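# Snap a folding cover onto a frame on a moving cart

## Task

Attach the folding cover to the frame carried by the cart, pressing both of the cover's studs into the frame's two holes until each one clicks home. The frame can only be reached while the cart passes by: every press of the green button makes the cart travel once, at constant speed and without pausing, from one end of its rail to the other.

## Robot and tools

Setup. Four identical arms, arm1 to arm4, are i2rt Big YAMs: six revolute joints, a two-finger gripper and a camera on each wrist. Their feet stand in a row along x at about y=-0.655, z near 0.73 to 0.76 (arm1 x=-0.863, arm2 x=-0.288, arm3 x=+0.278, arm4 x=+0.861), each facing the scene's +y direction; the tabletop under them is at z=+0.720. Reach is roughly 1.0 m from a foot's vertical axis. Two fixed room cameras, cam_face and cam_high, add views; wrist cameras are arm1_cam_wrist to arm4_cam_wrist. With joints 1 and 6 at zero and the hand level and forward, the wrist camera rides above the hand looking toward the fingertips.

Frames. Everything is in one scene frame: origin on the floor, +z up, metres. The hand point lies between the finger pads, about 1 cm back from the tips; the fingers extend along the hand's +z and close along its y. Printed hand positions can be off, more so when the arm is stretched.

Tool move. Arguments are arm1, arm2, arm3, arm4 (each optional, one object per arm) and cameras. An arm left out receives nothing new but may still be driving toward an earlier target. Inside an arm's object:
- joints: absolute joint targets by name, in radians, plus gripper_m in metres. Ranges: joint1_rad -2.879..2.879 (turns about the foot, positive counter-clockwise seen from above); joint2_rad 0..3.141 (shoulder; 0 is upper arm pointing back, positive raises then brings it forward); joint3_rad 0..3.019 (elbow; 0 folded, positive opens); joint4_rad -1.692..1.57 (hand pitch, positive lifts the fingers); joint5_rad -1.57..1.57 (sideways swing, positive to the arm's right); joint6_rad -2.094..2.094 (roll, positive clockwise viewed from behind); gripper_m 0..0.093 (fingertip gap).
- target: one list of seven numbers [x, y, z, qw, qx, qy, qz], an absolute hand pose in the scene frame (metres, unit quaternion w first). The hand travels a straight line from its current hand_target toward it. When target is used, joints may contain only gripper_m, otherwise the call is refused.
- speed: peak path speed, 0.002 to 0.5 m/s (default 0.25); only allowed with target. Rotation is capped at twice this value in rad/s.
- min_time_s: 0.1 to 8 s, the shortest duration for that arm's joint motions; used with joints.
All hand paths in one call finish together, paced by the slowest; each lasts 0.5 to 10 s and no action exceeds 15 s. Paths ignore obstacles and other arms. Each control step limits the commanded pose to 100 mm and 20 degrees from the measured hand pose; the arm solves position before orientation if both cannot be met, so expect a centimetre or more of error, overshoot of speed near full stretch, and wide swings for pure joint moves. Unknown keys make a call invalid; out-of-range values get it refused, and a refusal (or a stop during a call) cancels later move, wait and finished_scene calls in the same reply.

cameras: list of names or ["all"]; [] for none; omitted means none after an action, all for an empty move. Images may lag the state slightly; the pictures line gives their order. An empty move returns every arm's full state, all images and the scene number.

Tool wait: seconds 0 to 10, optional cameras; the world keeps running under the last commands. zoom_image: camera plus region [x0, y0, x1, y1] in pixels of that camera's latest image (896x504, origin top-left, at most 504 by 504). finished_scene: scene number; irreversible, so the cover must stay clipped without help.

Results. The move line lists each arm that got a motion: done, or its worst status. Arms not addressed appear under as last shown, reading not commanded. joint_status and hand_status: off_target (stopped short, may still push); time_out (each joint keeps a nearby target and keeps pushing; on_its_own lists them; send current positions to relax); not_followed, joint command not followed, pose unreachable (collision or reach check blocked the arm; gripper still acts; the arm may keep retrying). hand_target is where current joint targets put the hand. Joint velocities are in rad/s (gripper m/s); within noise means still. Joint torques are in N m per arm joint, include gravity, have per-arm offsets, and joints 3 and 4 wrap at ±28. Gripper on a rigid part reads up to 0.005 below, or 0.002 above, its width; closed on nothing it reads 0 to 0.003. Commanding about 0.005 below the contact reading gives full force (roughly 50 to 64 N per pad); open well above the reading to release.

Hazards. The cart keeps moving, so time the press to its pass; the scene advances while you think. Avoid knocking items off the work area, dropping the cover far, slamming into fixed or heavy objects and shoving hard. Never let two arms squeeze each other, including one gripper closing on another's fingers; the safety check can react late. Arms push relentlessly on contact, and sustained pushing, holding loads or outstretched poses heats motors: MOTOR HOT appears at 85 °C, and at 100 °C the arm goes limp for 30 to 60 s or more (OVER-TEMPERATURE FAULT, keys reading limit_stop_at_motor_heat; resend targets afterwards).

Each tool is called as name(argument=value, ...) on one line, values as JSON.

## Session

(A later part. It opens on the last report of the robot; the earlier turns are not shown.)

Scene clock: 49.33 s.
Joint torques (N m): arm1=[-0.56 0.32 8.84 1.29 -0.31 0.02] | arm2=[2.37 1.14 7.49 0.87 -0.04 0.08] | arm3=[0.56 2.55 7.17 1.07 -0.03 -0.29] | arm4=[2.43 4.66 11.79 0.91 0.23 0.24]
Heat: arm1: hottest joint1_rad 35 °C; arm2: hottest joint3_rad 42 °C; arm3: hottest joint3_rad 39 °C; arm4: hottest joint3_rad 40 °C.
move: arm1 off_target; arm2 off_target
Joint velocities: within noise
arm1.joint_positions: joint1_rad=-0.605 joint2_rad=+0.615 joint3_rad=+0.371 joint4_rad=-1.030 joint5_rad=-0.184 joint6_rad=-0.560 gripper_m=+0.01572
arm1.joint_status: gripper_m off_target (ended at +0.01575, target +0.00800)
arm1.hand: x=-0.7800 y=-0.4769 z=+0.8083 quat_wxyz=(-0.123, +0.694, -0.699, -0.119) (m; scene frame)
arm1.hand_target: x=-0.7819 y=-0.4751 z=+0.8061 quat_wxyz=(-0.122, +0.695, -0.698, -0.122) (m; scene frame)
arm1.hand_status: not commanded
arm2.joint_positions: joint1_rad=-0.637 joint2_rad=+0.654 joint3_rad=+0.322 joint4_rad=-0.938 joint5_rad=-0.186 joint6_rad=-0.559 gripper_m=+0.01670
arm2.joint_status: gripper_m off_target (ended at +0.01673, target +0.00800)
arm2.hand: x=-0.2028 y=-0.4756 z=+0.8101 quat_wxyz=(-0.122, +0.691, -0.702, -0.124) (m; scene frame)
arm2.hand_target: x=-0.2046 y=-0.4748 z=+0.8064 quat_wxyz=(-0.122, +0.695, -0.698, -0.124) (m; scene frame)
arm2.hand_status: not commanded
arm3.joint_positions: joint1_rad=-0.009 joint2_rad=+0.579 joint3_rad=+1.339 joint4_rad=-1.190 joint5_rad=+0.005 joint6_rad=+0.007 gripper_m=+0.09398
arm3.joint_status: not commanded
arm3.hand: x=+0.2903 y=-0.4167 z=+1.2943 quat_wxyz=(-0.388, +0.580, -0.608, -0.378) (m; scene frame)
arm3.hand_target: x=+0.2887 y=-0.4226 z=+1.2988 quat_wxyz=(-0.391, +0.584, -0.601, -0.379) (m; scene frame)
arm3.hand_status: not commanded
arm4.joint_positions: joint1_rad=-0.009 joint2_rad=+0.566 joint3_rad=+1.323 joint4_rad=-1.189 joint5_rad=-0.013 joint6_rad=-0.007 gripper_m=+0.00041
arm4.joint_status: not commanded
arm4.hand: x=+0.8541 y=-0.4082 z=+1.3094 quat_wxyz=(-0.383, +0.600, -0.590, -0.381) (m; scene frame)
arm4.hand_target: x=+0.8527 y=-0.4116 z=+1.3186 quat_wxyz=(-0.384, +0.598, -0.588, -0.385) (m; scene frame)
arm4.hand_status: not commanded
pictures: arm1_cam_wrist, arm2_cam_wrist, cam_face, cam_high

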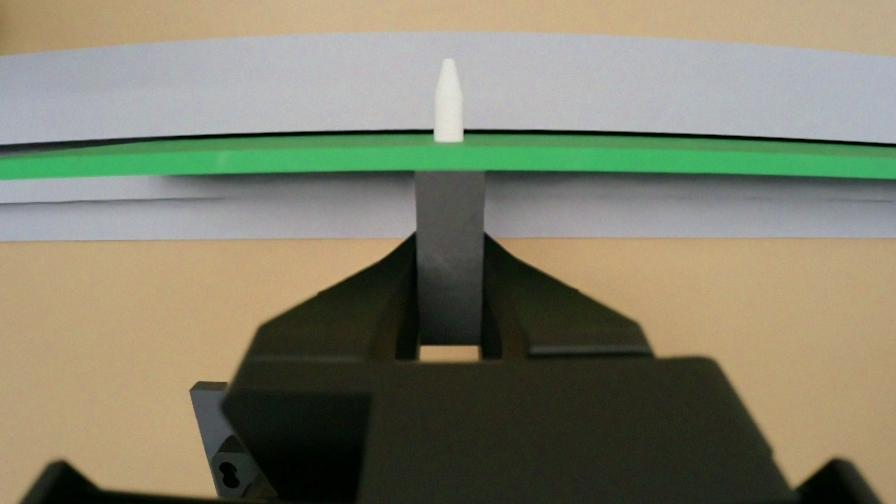

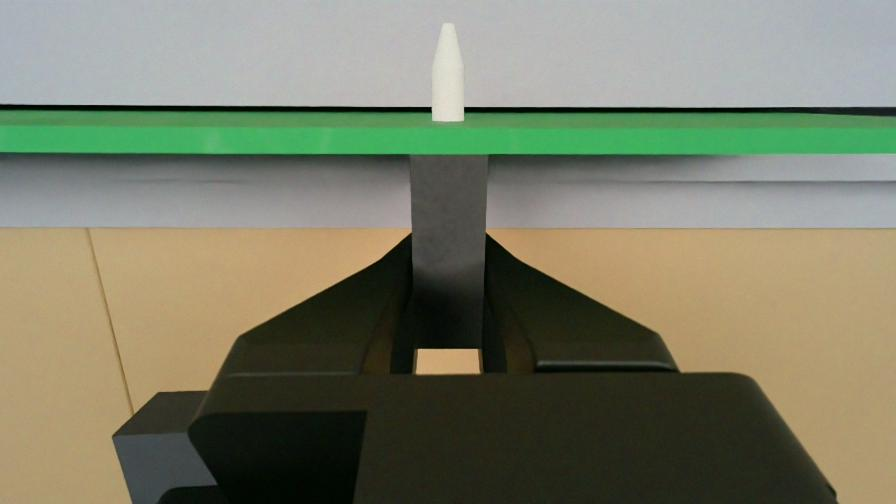

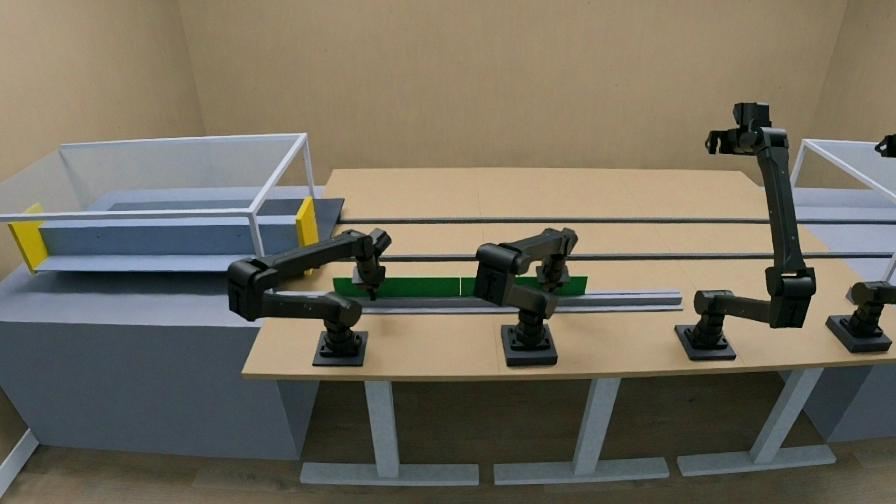

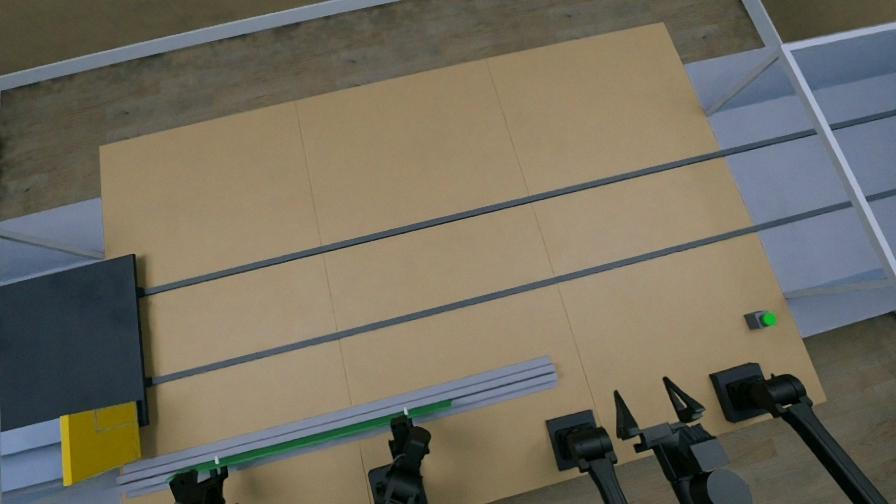

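move(arm1={"target":[-0.780,-0.477,0.905,0.122,-0.697,0.697,0.122],"speed":0.1}, arm2={"target":[-0.2025,-0.477,0.905,0.122,-0.697,0.697,0.122],"speed":0.1}, arm3={"target":[-0.03,-0.26,1.0,0,0.5,0,-0.866],"speed":0.5}, cameras=["all"])

Scene clock: 54.23 s.
Joint torques (N m): arm1=[-1.49 -2.2 15.91 0.65 -0.79 -0.15] | arm2=[0.38 -0.67 15.66 -0.58 -0.87 -0.2] | arm3=[1.32 -9.05 6.52 1.8 0.22 -0.03] | arm4=[2.43 4.37 11.81 0.88 0.2 0.21]
Heat: arm1: hottest joint1_rad 35 °C; arm2: hottest joint3_rad 42 °C; arm3: hottest joint3_rad 40 °C; arm4: hottest joint3_rad 41 °C.
move: arm1 off_target; arm2 off_target; arm3 off_target
Joint velocities: within noise
arm1.joint_positions: joint1_rad=-0.605 joint2_rad=+0.593 joint3_rad=+0.534 joint4_rad=-1.322 joint5_rad=-0.176 joint6_rad=-0.557 gripper_m=+0.01572
arm1.joint_status: not commanded
arm1.hand: x=-0.7903 y=-0.4947 z=+0.8654 quat_wxyz=(-0.072, +0.694, -0.709, -0.105) (m; scene frame)
arm1.hand_target: x=-0.7809 y=-0.4785 z=+0.9023 quat_wxyz=(-0.117, +0.697, -0.697, -0.120) (m; scene frame)
arm1.hand_status: off_target (0.045 m and 6.2 deg from the pose sent, 0.097 m and 0.5 deg at the start)
arm2.joint_positions: joint1_rad=-0.628 joint2_rad=+0.592 joint3_rad=+0.440 joint4_rad=-1.231 joint5_rad=-0.157 joint6_rad=-0.554 gripper_m=+0.01670
arm2.joint_status: not commanded
arm2.hand: x=-0.2150 y=-0.5003 z=+0.8528 quat_wxyz=(-0.069, +0.694, -0.710, -0.100) (m; scene frame)
arm2.hand_target: x=-0.2025 y=-0.4786 z=+0.9004 quat_wxyz=(-0.118, +0.697, -0.697, -0.118) (m; scene frame)
arm2.hand_status: off_target (0.059 m and 6.7 deg from the pose sent, 0.095 m and 0.9 deg at the start)
arm3.joint_positions: joint1_rad=+0.373 joint2_rad=+1.711 joint3_rad=+0.668 joint4_rad=+1.561 joint5_rad=-1.026 joint6_rad=+0.538 gripper_m=+0.09398
arm3.joint_status: not commanded
arm3.hand: x=-0.0233 y=-0.2620 z=+0.9888 quat_wxyz=(-0.021, +0.604, -0.066, -0.794) (m; scene frame)
arm3.hand_target: x=-0.0293 y=-0.2583 z=+0.9983 quat_wxyz=(-0.025, +0.597, -0.052, -0.800) (m; scene frame)
arm3.hand_status: off_target (0.013 m and 16.5 deg from the pose sent, 0.462 m and 103.7 deg at the start; pose on its path clipped on 16 of 91 steps; a joint's target at an end of its range on 31 of 91 steps)
arm4: as last shown
pictures: arm1_cam_wrist, arm2_cam_wrist, arm3_cam_wrist, arm4_cam_wrist, cam_face, cam_high

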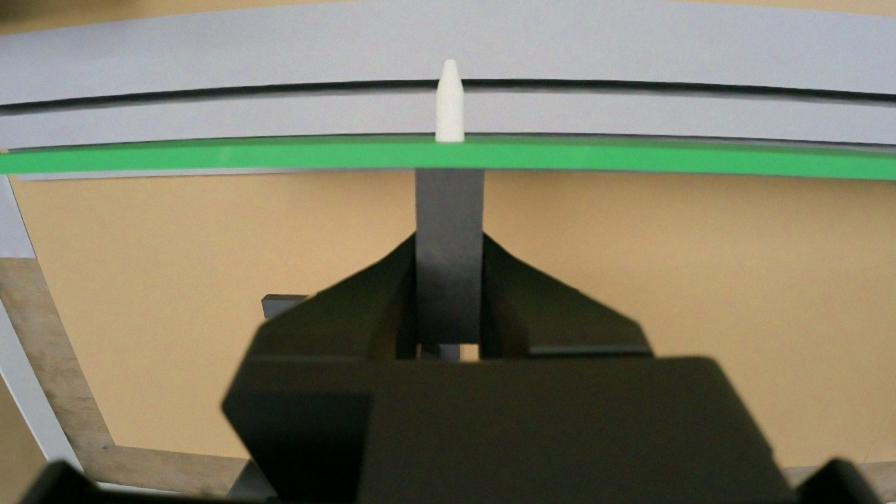

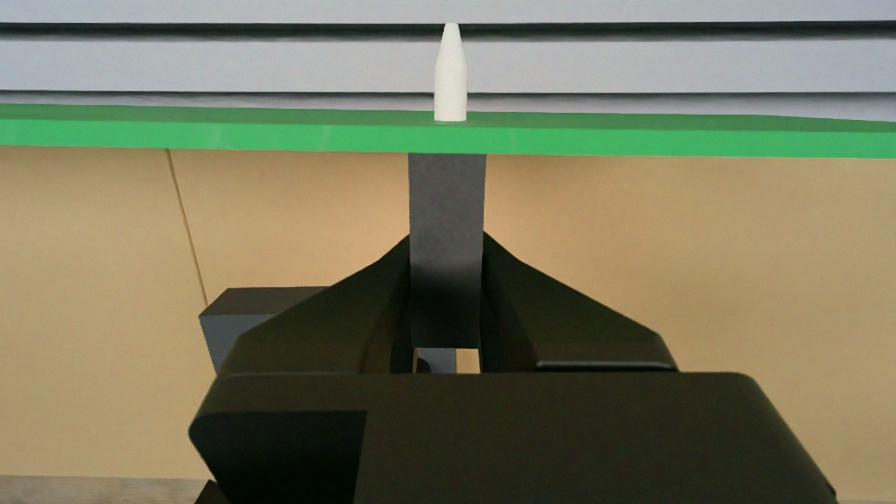

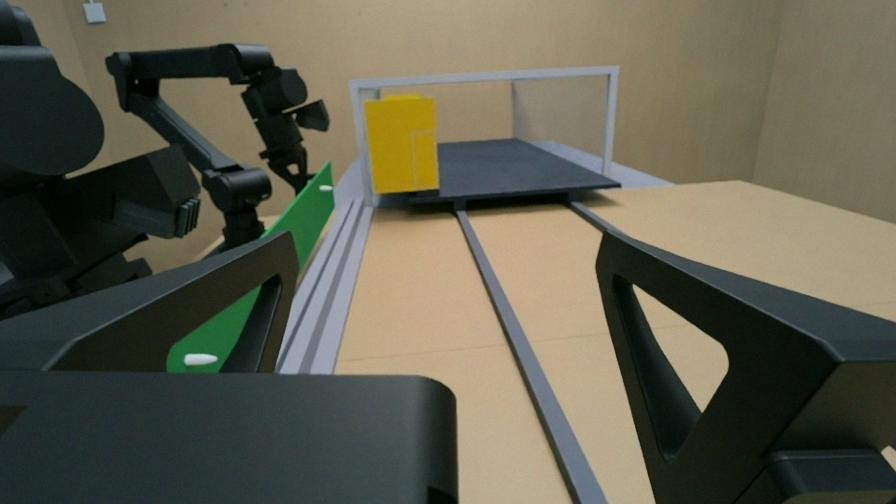

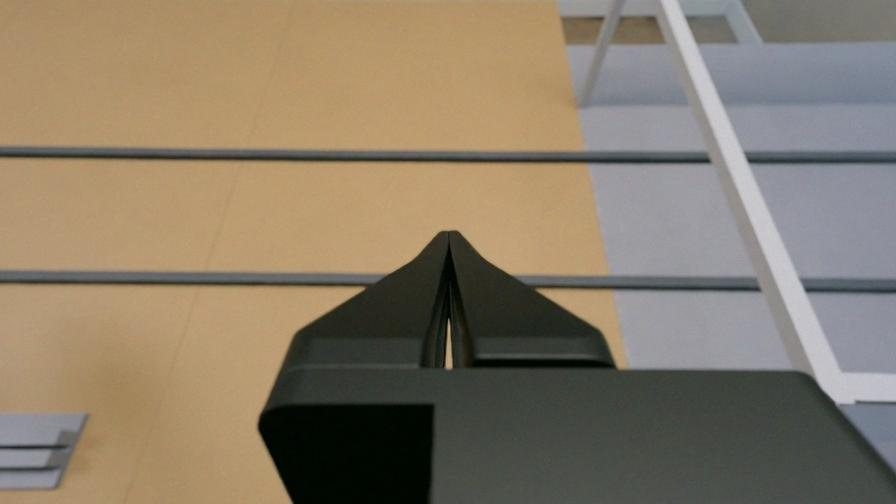

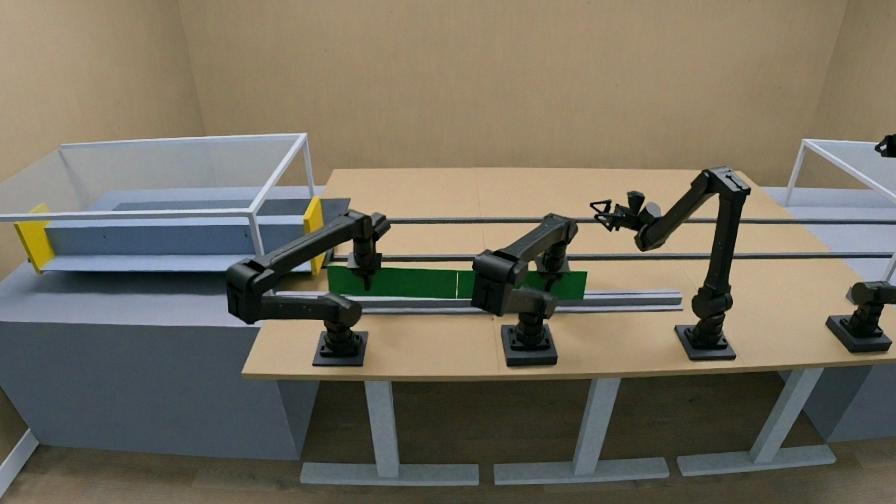

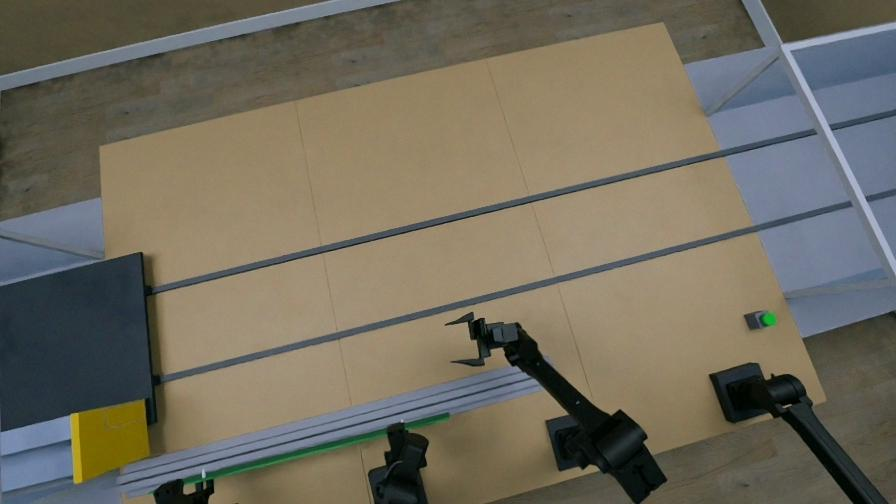

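move(arm1={"target":[-0.770,-0.505,0.945,0.122,-0.697,0.697,0.122],"speed":0.06}, arm2={"target":[-0.192,-0.505,0.945,0.122,-0.697,0.697,0.122],"speed":0.06}, cameras=["arm1_cam_wrist","arm3_cam_wrist","cam_face"])

wait(seconds=3, cameras=["arm1_cam_wrist","arm2_cam_wrist"])

Scene clock: 58.90 s.
Joint torques (N m): arm1=[-2.02 -0.67 15.65 0.39 -0.99 -0.25] | arm2=[1.14 0.97 15.79 -0.7 -1.32 -0.23] | arm3=[1.67 -10.34 6.78 1.68 0.34 -0.08] | arm4=[2.02 4.6 11.64 1.03 0.24 0.22]
Heat: arm1: hottest joint3_rad 38 °C; arm2: hottest joint3_rad 43 °C; arm3: hottest joint3_rad 40 °C; arm4: hottest joint3_rad 42 °C.
move: arm1 off_target; arm2 off_target
Joint velocities: within noise
arm1.joint_positions: joint1_rad=-0.789 joint2_rad=+0.549 joint3_rad=+0.637 joint4_rad=-1.483 joint5_rad=-0.226 joint6_rad=-0.734 gripper_m=+0.01572
arm1.joint_status: not commanded
arm1.hand: x=-0.7795 y=-0.5159 z=+0.9102 quat_wxyz=(-0.082, +0.691, -0.709, -0.115) (m; scene frame)
arm1.hand_target: x=-0.7715 y=-0.5055 z=+0.9452 quat_wxyz=(-0.126, +0.697, -0.695, -0.123) (m; scene frame)
arm1.hand_status: off_target (0.038 m and 4.9 deg from the pose sent, 0.083 m and 6.2 deg at the start)
arm2.joint_positions: joint1_rad=-0.812 joint2_rad=+0.533 joint3_rad=+0.535 joint4_rad=-1.402 joint5_rad=-0.204 joint6_rad=-0.737 gripper_m=+0.01670
arm2.joint_status: not commanded
arm2.hand: x=-0.2038 y=-0.5213 z=+0.8953 quat_wxyz=(-0.076, +0.693, -0.709, -0.108) (m; scene frame)
arm2.hand_target: x=-0.1933 y=-0.5060 z=+0.9428 quat_wxyz=(-0.126, +0.697, -0.695, -0.122) (m; scene frame)
arm2.hand_status: off_target (0.054 m and 5.6 deg from the pose sent, 0.095 m and 6.7 deg at the start)
arm3, arm4: as last shown
pictures: arm1_cam_wrist, arm3_cam_wrist, cam_face

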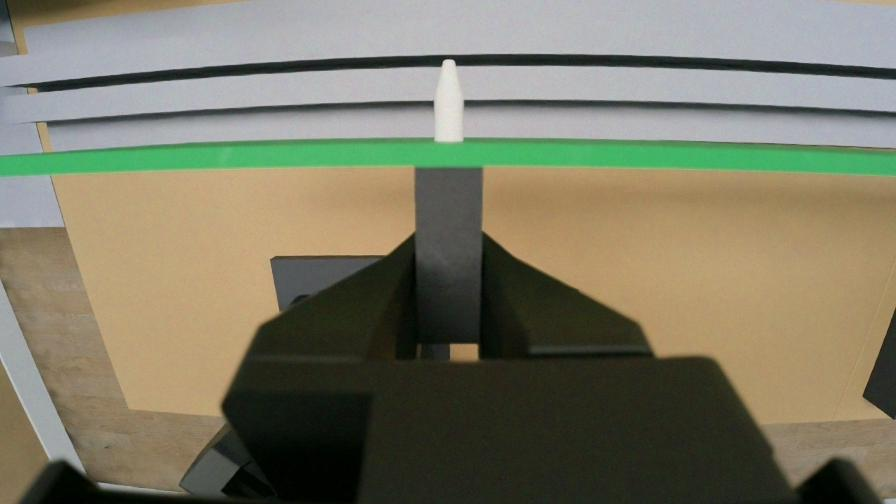

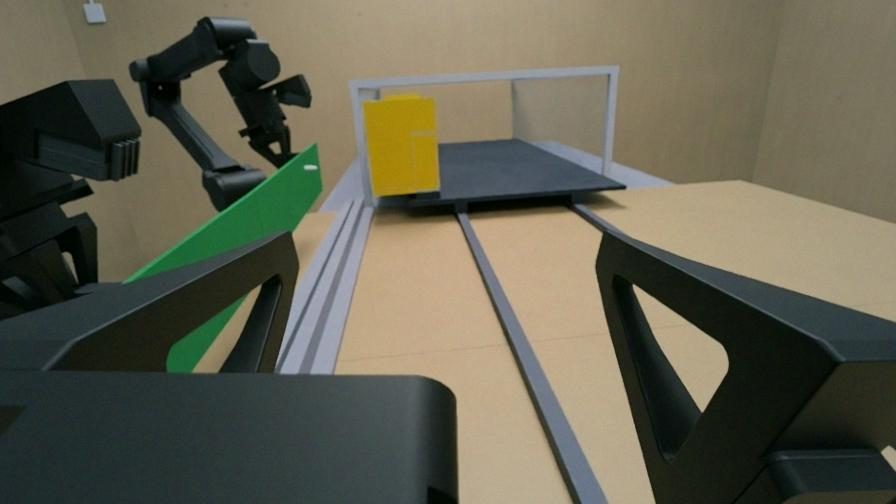

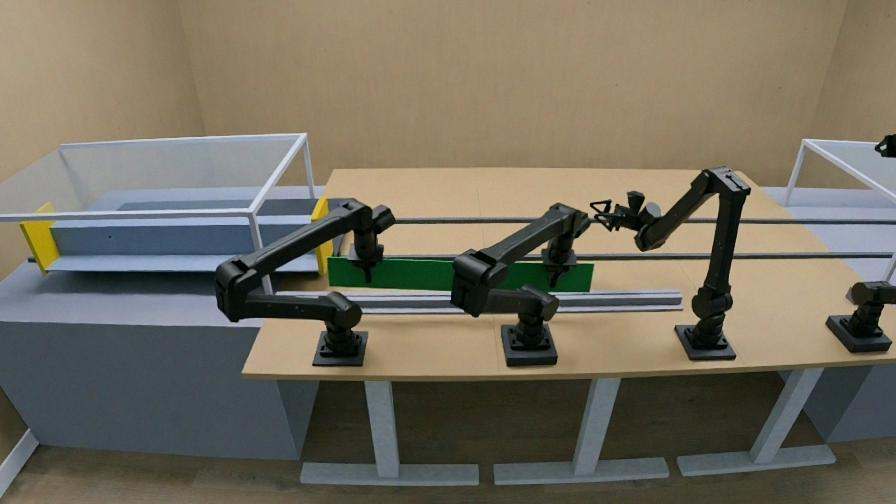

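Scene clock: 61.90 s.
Joint torques (N m): arm1=[-2.32 -1.49 15.6 0.62 -0.96 -0.25] | arm2=[-0.26 0.73 15.97 -0.59 -1.31 -0.23] | arm3=[0.73 -10.05 6.91 1.81 0.32 -0.02] | arm4=[1.85 4.01 11.62 1.07 0.24 0.25]
Heat: arm1: hottest joint3_rad 38 °C; arm2: hottest joint3_rad 44 °C; arm3: hottest joint3_rad 40 °C; arm4: hottest joint3_rad 42 °C.
Joint velocities: within noise
arm1.joint_positions: joint1_rad=-0.790 joint2_rad=+0.549 joint3_rad=+0.637 joint4_rad=-1.483 joint5_rad=-0.228 joint6_rad=-0.734 gripper_m=+0.01572
arm1.joint_status: not commanded
arm1.hand: x=-0.7794 y=-0.5158 z=+0.9103 quat_wxyz=(-0.082, +0.691, -0.709, -0.116) (m; scene frame)
arm1.hand_target: x=-0.7714 y=-0.5054 z=+0.9453 quat_wxyz=(-0.126, +0.697, -0.695, -0.123) (m; scene frame)
arm1.hand_status: off_target (0.038 m and 4.9 deg from the pose sent, 0.083 m and 6.2 deg at the start)
arm2.joint_positions: joint1_rad=-0.814 joint2_rad=+0.533 joint3_rad=+0.535 joint4_rad=-1.402 joint5_rad=-0.204 joint6_rad=-0.738 gripper_m=+0.01670
arm2.joint_status: not commanded
arm2.hand: x=-0.2036 y=-0.5214 z=+0.8953 quat_wxyz=(-0.077, +0.693, -0.709, -0.108) (m; scene frame)
arm2.hand_target: x=-0.1931 y=-0.5061 z=+0.9428 quat_wxyz=(-0.126, +0.697, -0.695, -0.122) (m; scene frame)
arm2.hand_status: off_target (0.054 m and 5.6 deg from the pose sent, 0.095 m and 6.7 deg at the start)
arm3.joint_positions: joint1_rad=+0.373 joint2_rad=+1.711 joint3_rad=+0.668 joint4_rad=+1.561 joint5_rad=-1.026 joint6_rad=+0.538 gripper_m=+0.09398
arm3.joint_status: not commanded
arm3.hand: x=-0.0233 y=-0.2620 z=+0.9888 quat_wxyz=(-0.021, +0.604, -0.066, -0.794) (m; scene frame)
arm3.hand_target: x=-0.0293 y=-0.2583 z=+0.9983 quat_wxyz=(-0.025, +0.597, -0.052, -0.800) (m; scene frame)
arm3.hand_status: not commanded
arm4.joint_positions: joint1_rad=-0.009 joint2_rad=+0.566 joint3_rad=+1.323 joint4_rad=-1.189 joint5_rad=-0.013 joint6_rad=-0.007 gripper_m=+0.00041
arm4.joint_status: not commanded
arm4.hand: x=+0.8541 y=-0.4082 z=+1.3094 quat_wxyz=(-0.383, +0.600, -0.590, -0.381) (m; scene frame)
arm4.hand_target: x=+0.8527 y=-0.4116 z=+1.3186 quat_wxyz=(-0.384, +0.598, -0.588, -0.385) (m; scene frame)
arm4.hand_status: not commanded
wait: 3.00 s; at rest by 0.27 s
pictures: arm1_cam_wrist, arm2_cam_wrist

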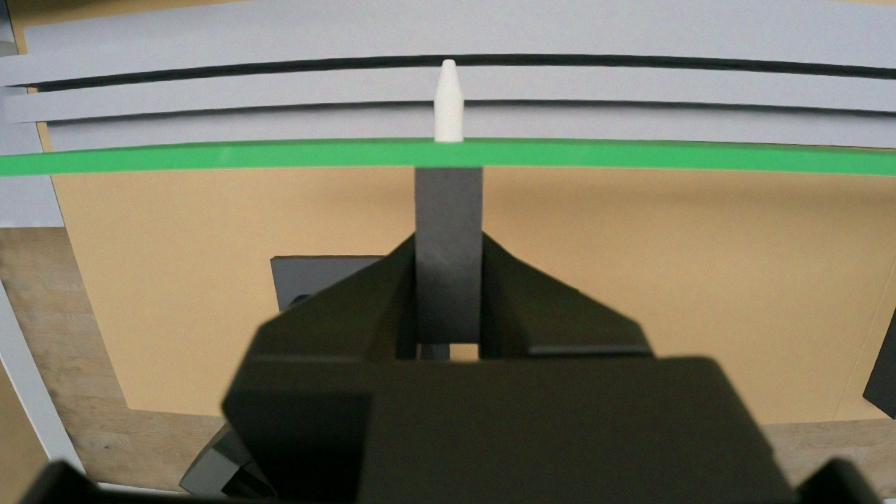

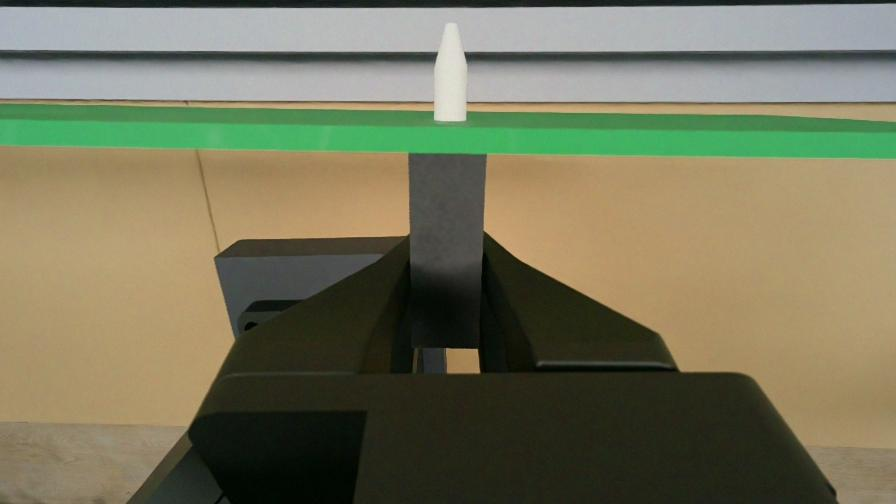

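move(arm3={"target":[0.05,-0.45,1.03,0.251,-0.578,0.192,0.752],"speed":0.3}, cameras=["arm3_cam_wrist"])

wait(seconds=10, cameras=[])

wait(seconds=10, cameras=[])

wait(seconds=10, cameras=["arm1_cam_wrist","arm3_cam_wrist","cam_face","cam_high"])

Scene clock: 65.53 s.
Joint torques (N m): arm1=[-1.44 -1.44 15.82 0.28 -0.97 -0.2] | arm2=[-0.32 0.67 15.72 -0.53 -1.33 -0.16] | arm3=[0.26 0.38 10.43 1.11 0.06 -0.31] | arm4=[2.32 4.19 11.82 1.02 0.21 0.19]
Heat: arm1: hottest joint3_rad 39 °C; arm2: hottest joint3_rad 45 °C; arm3: hottest joint3_rad 40 °C; arm4: hottest joint3_rad 42 °C.
move: arm3 off_target
Joint velocities: within noise
arm1, arm2, arm4: as last shown
arm3.joint_positions: joint1_rad=+0.738 joint2_rad=+0.487 joint3_rad=+0.068 joint4_rad=+0.649 joint5_rad=-0.202 joint6_rad=+0.059 gripper_m=+0.09398
arm3.joint_status: not commanded
arm3.hand: x=+0.0530 y=-0.4511 z=+1.0087 quat_wxyz=(-0.246, +0.587, -0.201, -0.745) (m; scene frame)
arm3.hand_target: x=+0.0500 y=-0.4516 z=+1.0311 quat_wxyz=(-0.252, +0.576, -0.189, -0.754) (m; scene frame)
arm3.hand_status: off_target (0.022 m and 1.8 deg from the pose sent, 0.206 m and 30.7 deg at the start)
pictures: arm3_cam_wrist

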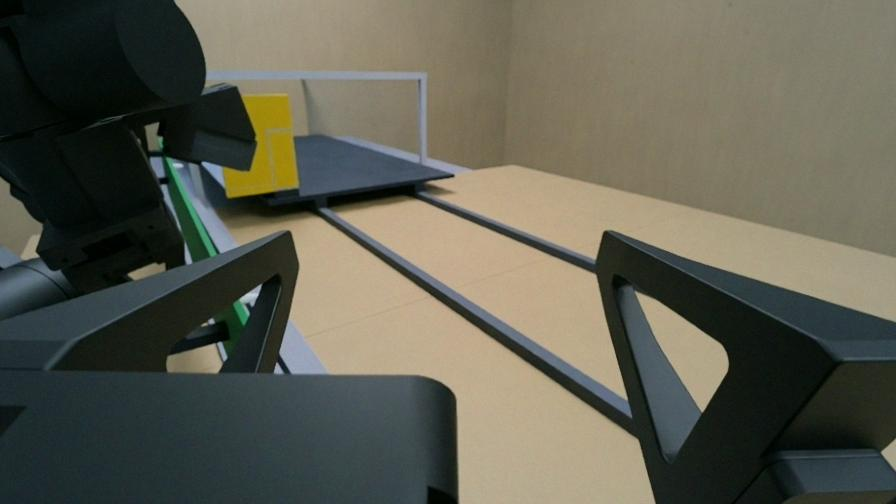

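Scene clock: 75.53 s.
Joint torques (N m): arm1=[-1.96 -0.91 15.79 0.51 -0.97 -0.22] | arm2=[-0.38 0.73 15.83 -0.59 -1.31 -0.19] | arm3=[1.44 -0.09 10.32 1.1 0.01 -0.32] | arm4=[2.84 4.78 11.75 0.87 0.26 0.27]
Heat: arm1: hottest joint3_rad 41 °C; arm2: hottest joint3_rad 47 °C; arm3: hottest joint3_rad 41 °C; arm4: hottest joint3_rad 43 °C.
Joint velocities: within noise
arm1.joint_positions: joint1_rad=-0.790 joint2_rad=+0.549 joint3_rad=+0.637 joint4_rad=-1.483 joint5_rad=-0.228 joint6_rad=-0.734 gripper_m=+0.01572
arm1.joint_status: not commanded
arm1.hand: x=-0.7794 y=-0.5158 z=+0.9103 quat_wxyz=(-0.082, +0.691, -0.709, -0.116) (m; scene frame)
arm1.hand_target: x=-0.7714 y=-0.5054 z=+0.9453 quat_wxyz=(-0.126, +0.697, -0.695, -0.123) (m; scene frame)
arm1.hand_status: not commanded
arm2.joint_positions: joint1_rad=-0.814 joint2_rad=+0.533 joint3_rad=+0.535 joint4_rad=-1.402 joint5_rad=-0.204 joint6_rad=-0.738 gripper_m=+0.01670
arm2.joint_status: not commanded
arm2.hand: x=-0.2036 y=-0.5214 z=+0.8953 quat_wxyz=(-0.077, +0.693, -0.709, -0.108) (m; scene frame)
arm2.hand_target: x=-0.1931 y=-0.5061 z=+0.9428 quat_wxyz=(-0.126, +0.697, -0.695, -0.122) (m; scene frame)
arm2.hand_status: not commanded
arm3.joint_positions: joint1_rad=+0.738 joint2_rad=+0.487 joint3_rad=+0.068 joint4_rad=+0.648 joint5_rad=-0.202 joint6_rad=+0.059 gripper_m=+0.09398
arm3.joint_status: not commanded
arm3.hand: x=+0.0530 y=-0.4511 z=+1.0083 quat_wxyz=(-0.245, +0.588, -0.202, -0.744) (m; scene frame)
arm3.hand_target: x=+0.0499 y=-0.4515 z=+1.0308 quat_wxyz=(-0.252, +0.576, -0.189, -0.754) (m; scene frame)
arm3.hand_status: off_target (0.022 m and 1.9 deg from the pose sent, 0.206 m and 30.7 deg at the start)
arm4.joint_positions: joint1_rad=-0.009 joint2_rad=+0.566 joint3_rad=+1.323 joint4_rad=-1.189 joint5_rad=-0.013 joint6_rad=-0.007 gripper_m=+0.00041
arm4.joint_status: not commanded
arm4.hand: x=+0.8541 y=-0.4082 z=+1.3094 quat_wxyz=(-0.383, +0.600, -0.590, -0.381) (m; scene frame)
arm4.hand_target: x=+0.8527 y=-0.4116 z=+1.3186 quat_wxyz=(-0.384, +0.598, -0.588, -0.385) (m; scene frame)
arm4.hand_status: not commanded
wait: 10.00 s; at rest by 0.27 s
pictures: none
No camera images: "cameras" was empty.

Scene clock: 85.53 s.
Joint torques (N m): arm1=[-2.26 -0.79 15.76 0.4 -0.95 -0.25] | arm2=[0.5 0.21 15.75 -0.66 -1.32 -0.15] | arm3=[1.49 0.26 10.22 1.28 0.05 -0.25] | arm4=[1.9 4.13 11.71 0.9 0.24 0.25]
Heat: arm1: hottest joint3_rad 43 °C; arm2: hottest joint3_rad 50 °C; arm3: hottest joint3_rad 43 °C; arm4: hottest joint3_rad 44 °C.
Joint velocities: within noise
arm1.joint_positions: joint1_rad=-0.790 joint2_rad=+0.549 joint3_rad=+0.637 joint4_rad=-1.483 joint5_rad=-0.228 joint6_rad=-0.734 gripper_m=+0.01572
arm1.joint_status: not commanded
arm1.hand: x=-0.7794 y=-0.5158 z=+0.9103 quat_wxyz=(-0.082, +0.691, -0.709, -0.116) (m; scene frame)
arm1.hand_target: x=-0.7714 y=-0.5054 z=+0.9453 quat_wxyz=(-0.126, +0.697, -0.695, -0.123) (m; scene frame)
arm1.hand_status: not commanded
arm2.joint_positions: joint1_rad=-0.814 joint2_rad=+0.533 joint3_rad=+0.535 joint4_rad=-1.402 joint5_rad=-0.204 joint6_rad=-0.738 gripper_m=+0.01670
arm2.joint_status: not commanded
arm2.hand: x=-0.2036 y=-0.5214 z=+0.8953 quat_wxyz=(-0.077, +0.693, -0.709, -0.108) (m; scene frame)
arm2.hand_target: x=-0.1931 y=-0.5061 z=+0.9428 quat_wxyz=(-0.126, +0.697, -0.695, -0.122) (m; scene frame)
arm2.hand_status: not commanded
arm3.joint_positions: joint1_rad=+0.738 joint2_rad=+0.487 joint3_rad=+0.068 joint4_rad=+0.648 joint5_rad=-0.202 joint6_rad=+0.059 gripper_m=+0.09398
arm3.joint_status: not commanded
arm3.hand: x=+0.0530 y=-0.4511 z=+1.0083 quat_wxyz=(-0.245, +0.588, -0.202, -0.744) (m; scene frame)
arm3.hand_target: x=+0.0499 y=-0.4515 z=+1.0308 quat_wxyz=(-0.252, +0.576, -0.189, -0.754) (m; scene frame)
arm3.hand_status: off_target (0.022 m and 1.9 deg from the pose sent, 0.206 m and 30.7 deg at the start)
arm4.joint_positions: joint1_rad=-0.009 joint2_rad=+0.566 joint3_rad=+1.323 joint4_rad=-1.189 joint5_rad=-0.013 joint6_rad=-0.007 gripper_m=+0.00041
arm4.joint_status: not commanded
arm4.hand: x=+0.8541 y=-0.4082 z=+1.3094 quat_wxyz=(-0.383, +0.600, -0.590, -0.381) (m; scene frame)
arm4.hand_target: x=+0.8527 y=-0.4116 z=+1.3186 quat_wxyz=(-0.384, +0.598, -0.588, -0.385) (m; scene frame)
arm4.hand_status: not commanded
wait: 10.00 s; at rest by 0.27 s
pictures: none
No camera images: "cameras" was empty.

Scene clock: 95.53 s.
Joint torques (N m): arm1=[-2.43 -1.2 15.83 0.51 -1.03 -0.25] | arm2=[-0.21 0.38 15.8 -0.44 -1.33 -0.19] | arm3=[0.91 0.73 10.56 0.94 0.06 -0.28] | arm4=[1.85 4.72 11.7 1.02 0.27 0.23]
Heat: arm1: hottest joint3_rad 45 °C; arm2: hottest joint3_rad 52 °C; arm3: hottest joint3_rad 44 °C; arm4: hottest joint3_rad 44 °C.
Joint velocities: within noise
arm1.joint_positions: joint1_rad=-0.790 joint2_rad=+0.549 joint3_rad=+0.637 joint4_rad=-1.483 joint5_rad=-0.228 joint6_rad=-0.734 gripper_m=+0.01572
arm1.joint_status: not commanded
arm1.hand: x=-0.7794 y=-0.5158 z=+0.9103 quat_wxyz=(-0.082, +0.691, -0.709, -0.116) (m; scene frame)
arm1.hand_target: x=-0.7714 y=-0.5054 z=+0.9453 quat_wxyz=(-0.126, +0.697, -0.695, -0.123) (m; scene frame)
arm1.hand_status: not commanded
arm2.joint_positions: joint1_rad=-0.814 joint2_rad=+0.533 joint3_rad=+0.535 joint4_rad=-1.402 joint5_rad=-0.204 joint6_rad=-0.738 gripper_m=+0.01670
arm2.joint_status: not commanded
arm2.hand: x=-0.2036 y=-0.5214 z=+0.8953 quat_wxyz=(-0.077, +0.693, -0.709, -0.108) (m; scene frame)
arm2.hand_target: x=-0.1931 y=-0.5061 z=+0.9428 quat_wxyz=(-0.126, +0.697, -0.695, -0.122) (m; scene frame)
arm2.hand_status: not commanded
arm3.joint_positions: joint1_rad=+0.738 joint2_rad=+0.487 joint3_rad=+0.068 joint4_rad=+0.648 joint5_rad=-0.202 joint6_rad=+0.059 gripper_m=+0.09398
arm3.joint_status: not commanded
arm3.hand: x=+0.0530 y=-0.4511 z=+1.0083 quat_wxyz=(-0.245, +0.588, -0.202, -0.744) (m; scene frame)
arm3.hand_target: x=+0.0499 y=-0.4515 z=+1.0308 quat_wxyz=(-0.252, +0.576, -0.189, -0.754) (m; scene frame)
arm3.hand_status: off_target (0.022 m and 1.9 deg from the pose sent, 0.206 m and 30.7 deg at the start)
arm4.joint_positions: joint1_rad=-0.009 joint2_rad=+0.566 joint3_rad=+1.323 joint4_rad=-1.189 joint5_rad=-0.013 joint6_rad=-0.007 gripper_m=+0.00041
arm4.joint_status: not commanded
arm4.hand: x=+0.8541 y=-0.4082 z=+1.3094 quat_wxyz=(-0.383, +0.600, -0.590, -0.381) (m; scene frame)
arm4.hand_target: x=+0.8527 y=-0.4116 z=+1.3186 quat_wxyz=(-0.384, +0.598, -0.588, -0.385) (m; scene frame)
arm4.hand_status: not commanded
wait: 10.00 s; at rest by 0.27 s
pictures: arm1_cam_wrist, arm3_cam_wrist, cam_face, cam_high

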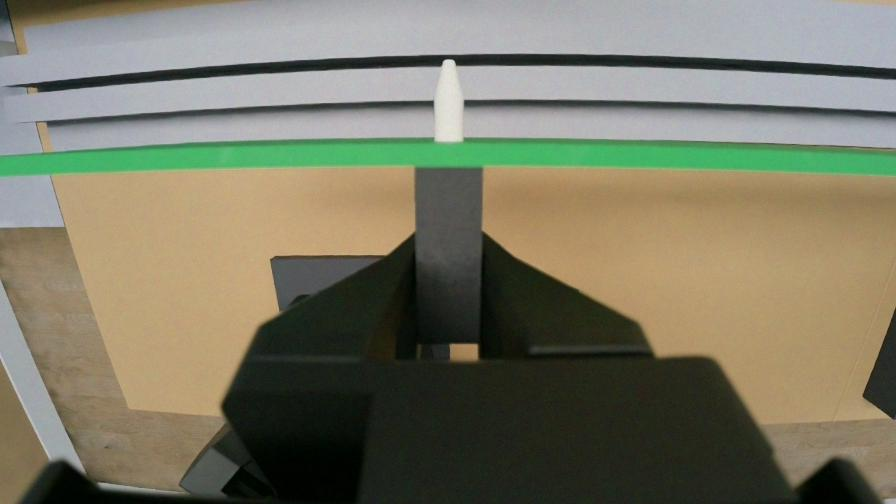

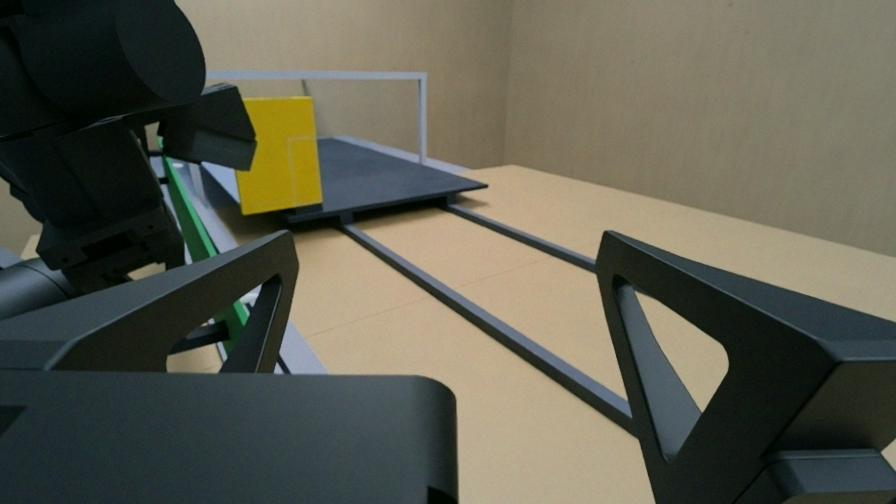

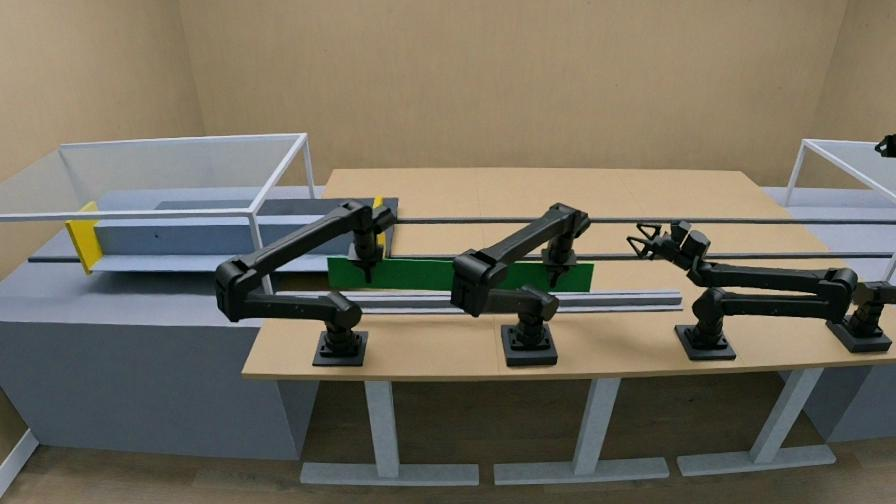

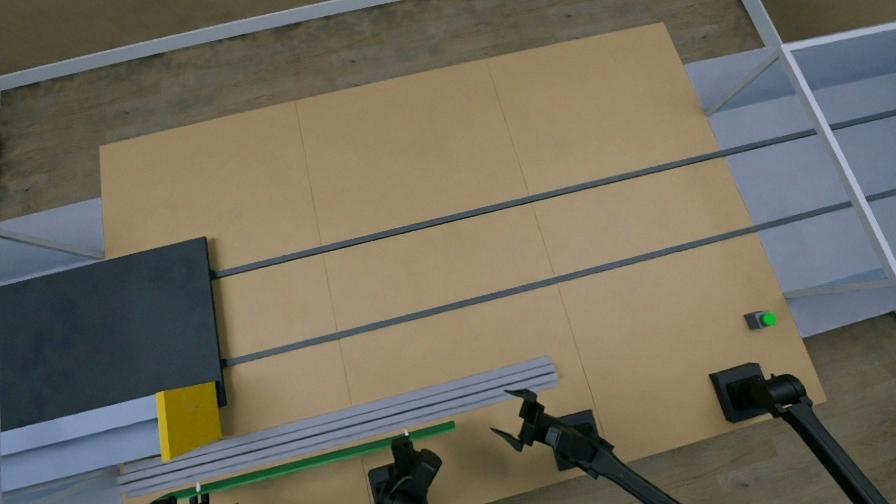

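move(arm1={"target":[-0.775,-0.505,0.87,0.122,-0.697,0.697,0.122],"speed":0.05}, arm2={"target":[-0.197,-0.505,0.87,0.122,-0.697,0.697,0.122],"speed":0.05}, cameras=["arm3_cam_wrist","cam_face","arm1_cam_wrist"])

Scene clock: 99.30 s.
Joint torques (N m): arm1=[0.09 -1.44 10.62 1.39 -0.59 -0.02] | arm2=[2.02 1.32 9.94 1.02 -0.95 0.04] | arm3=[1.03 0.21 10.39 0.94 0.05 -0.34] | arm4=[1.96 4.07 11.74 0.9 0.19 0.29]
Heat: arm1: hottest joint3_rad 46 °C; arm2: hottest joint3_rad 53 °C; arm3: hottest joint3_rad 44 °C; arm4: hottest joint3_rad 45 °C.
move: arm1 off_target; arm2 off_target
Joint velocities: within noise
arm1.joint_positions: joint1_rad=-0.789 joint2_rad=+0.527 joint3_rad=+0.495 joint4_rad=-1.334 joint5_rad=-0.226 joint6_rad=-0.735 gripper_m=+0.01572
arm1.joint_status: not commanded
arm1.hand: x=-0.7776 y=-0.5140 z=+0.8596 quat_wxyz=(-0.096, +0.692, -0.706, -0.115) (m; scene frame)
arm1.hand_target: x=-0.7751 y=-0.5060 z=+0.8695 quat_wxyz=(-0.121, +0.697, -0.697, -0.121) (m; scene frame)
arm1.hand_status: off_target (0.014 m and 3.3 deg from the pose sent, 0.042 m and 4.9 deg at the start)
arm2.joint_positions: joint1_rad=-0.814 joint2_rad=+0.523 joint3_rad=+0.429 joint4_rad=-1.264 joint5_rad=-0.209 joint6_rad=-0.738 gripper_m=+0.01670
arm2.joint_status: not commanded
arm2.hand: x=-0.2006 y=-0.5167 z=+0.8578 quat_wxyz=(-0.097, +0.693, -0.706, -0.111) (m; scene frame)
arm2.hand_target: x=-0.1970 y=-0.5059 z=+0.8705 quat_wxyz=(-0.121, +0.697, -0.697, -0.122) (m; scene frame)
arm2.hand_status: off_target (0.017 m and 3.3 deg from the pose sent, 0.031 m and 5.6 deg at the start)
arm3, arm4: as last shown
pictures: arm1_cam_wrist, arm3_cam_wrist, cam_face

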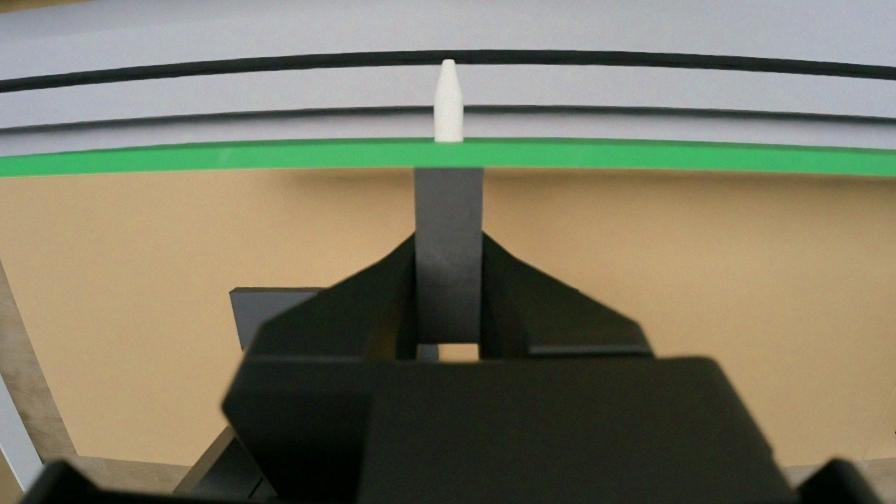

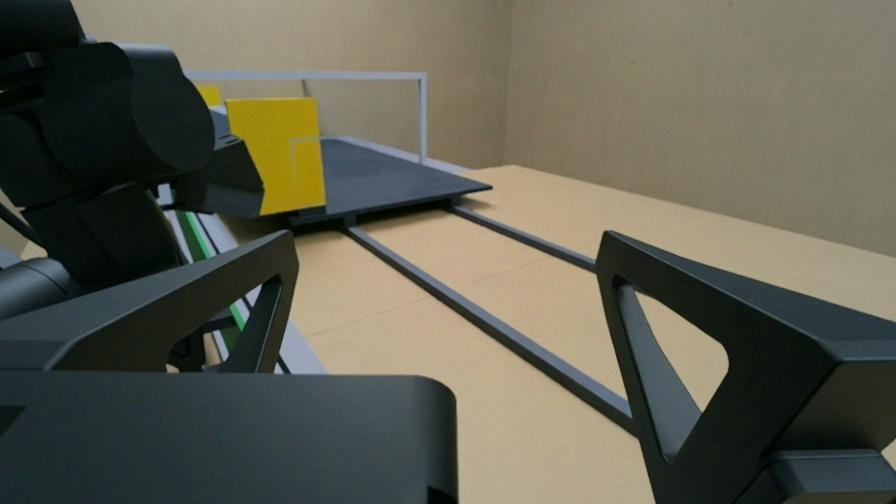

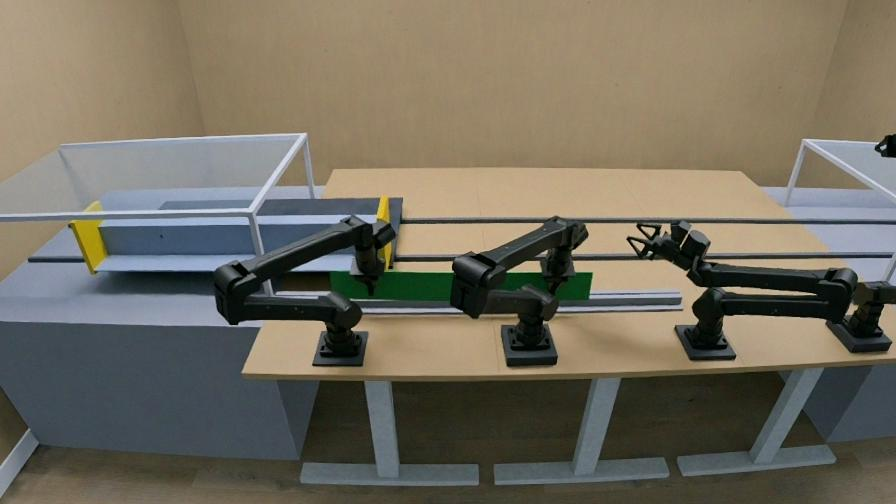

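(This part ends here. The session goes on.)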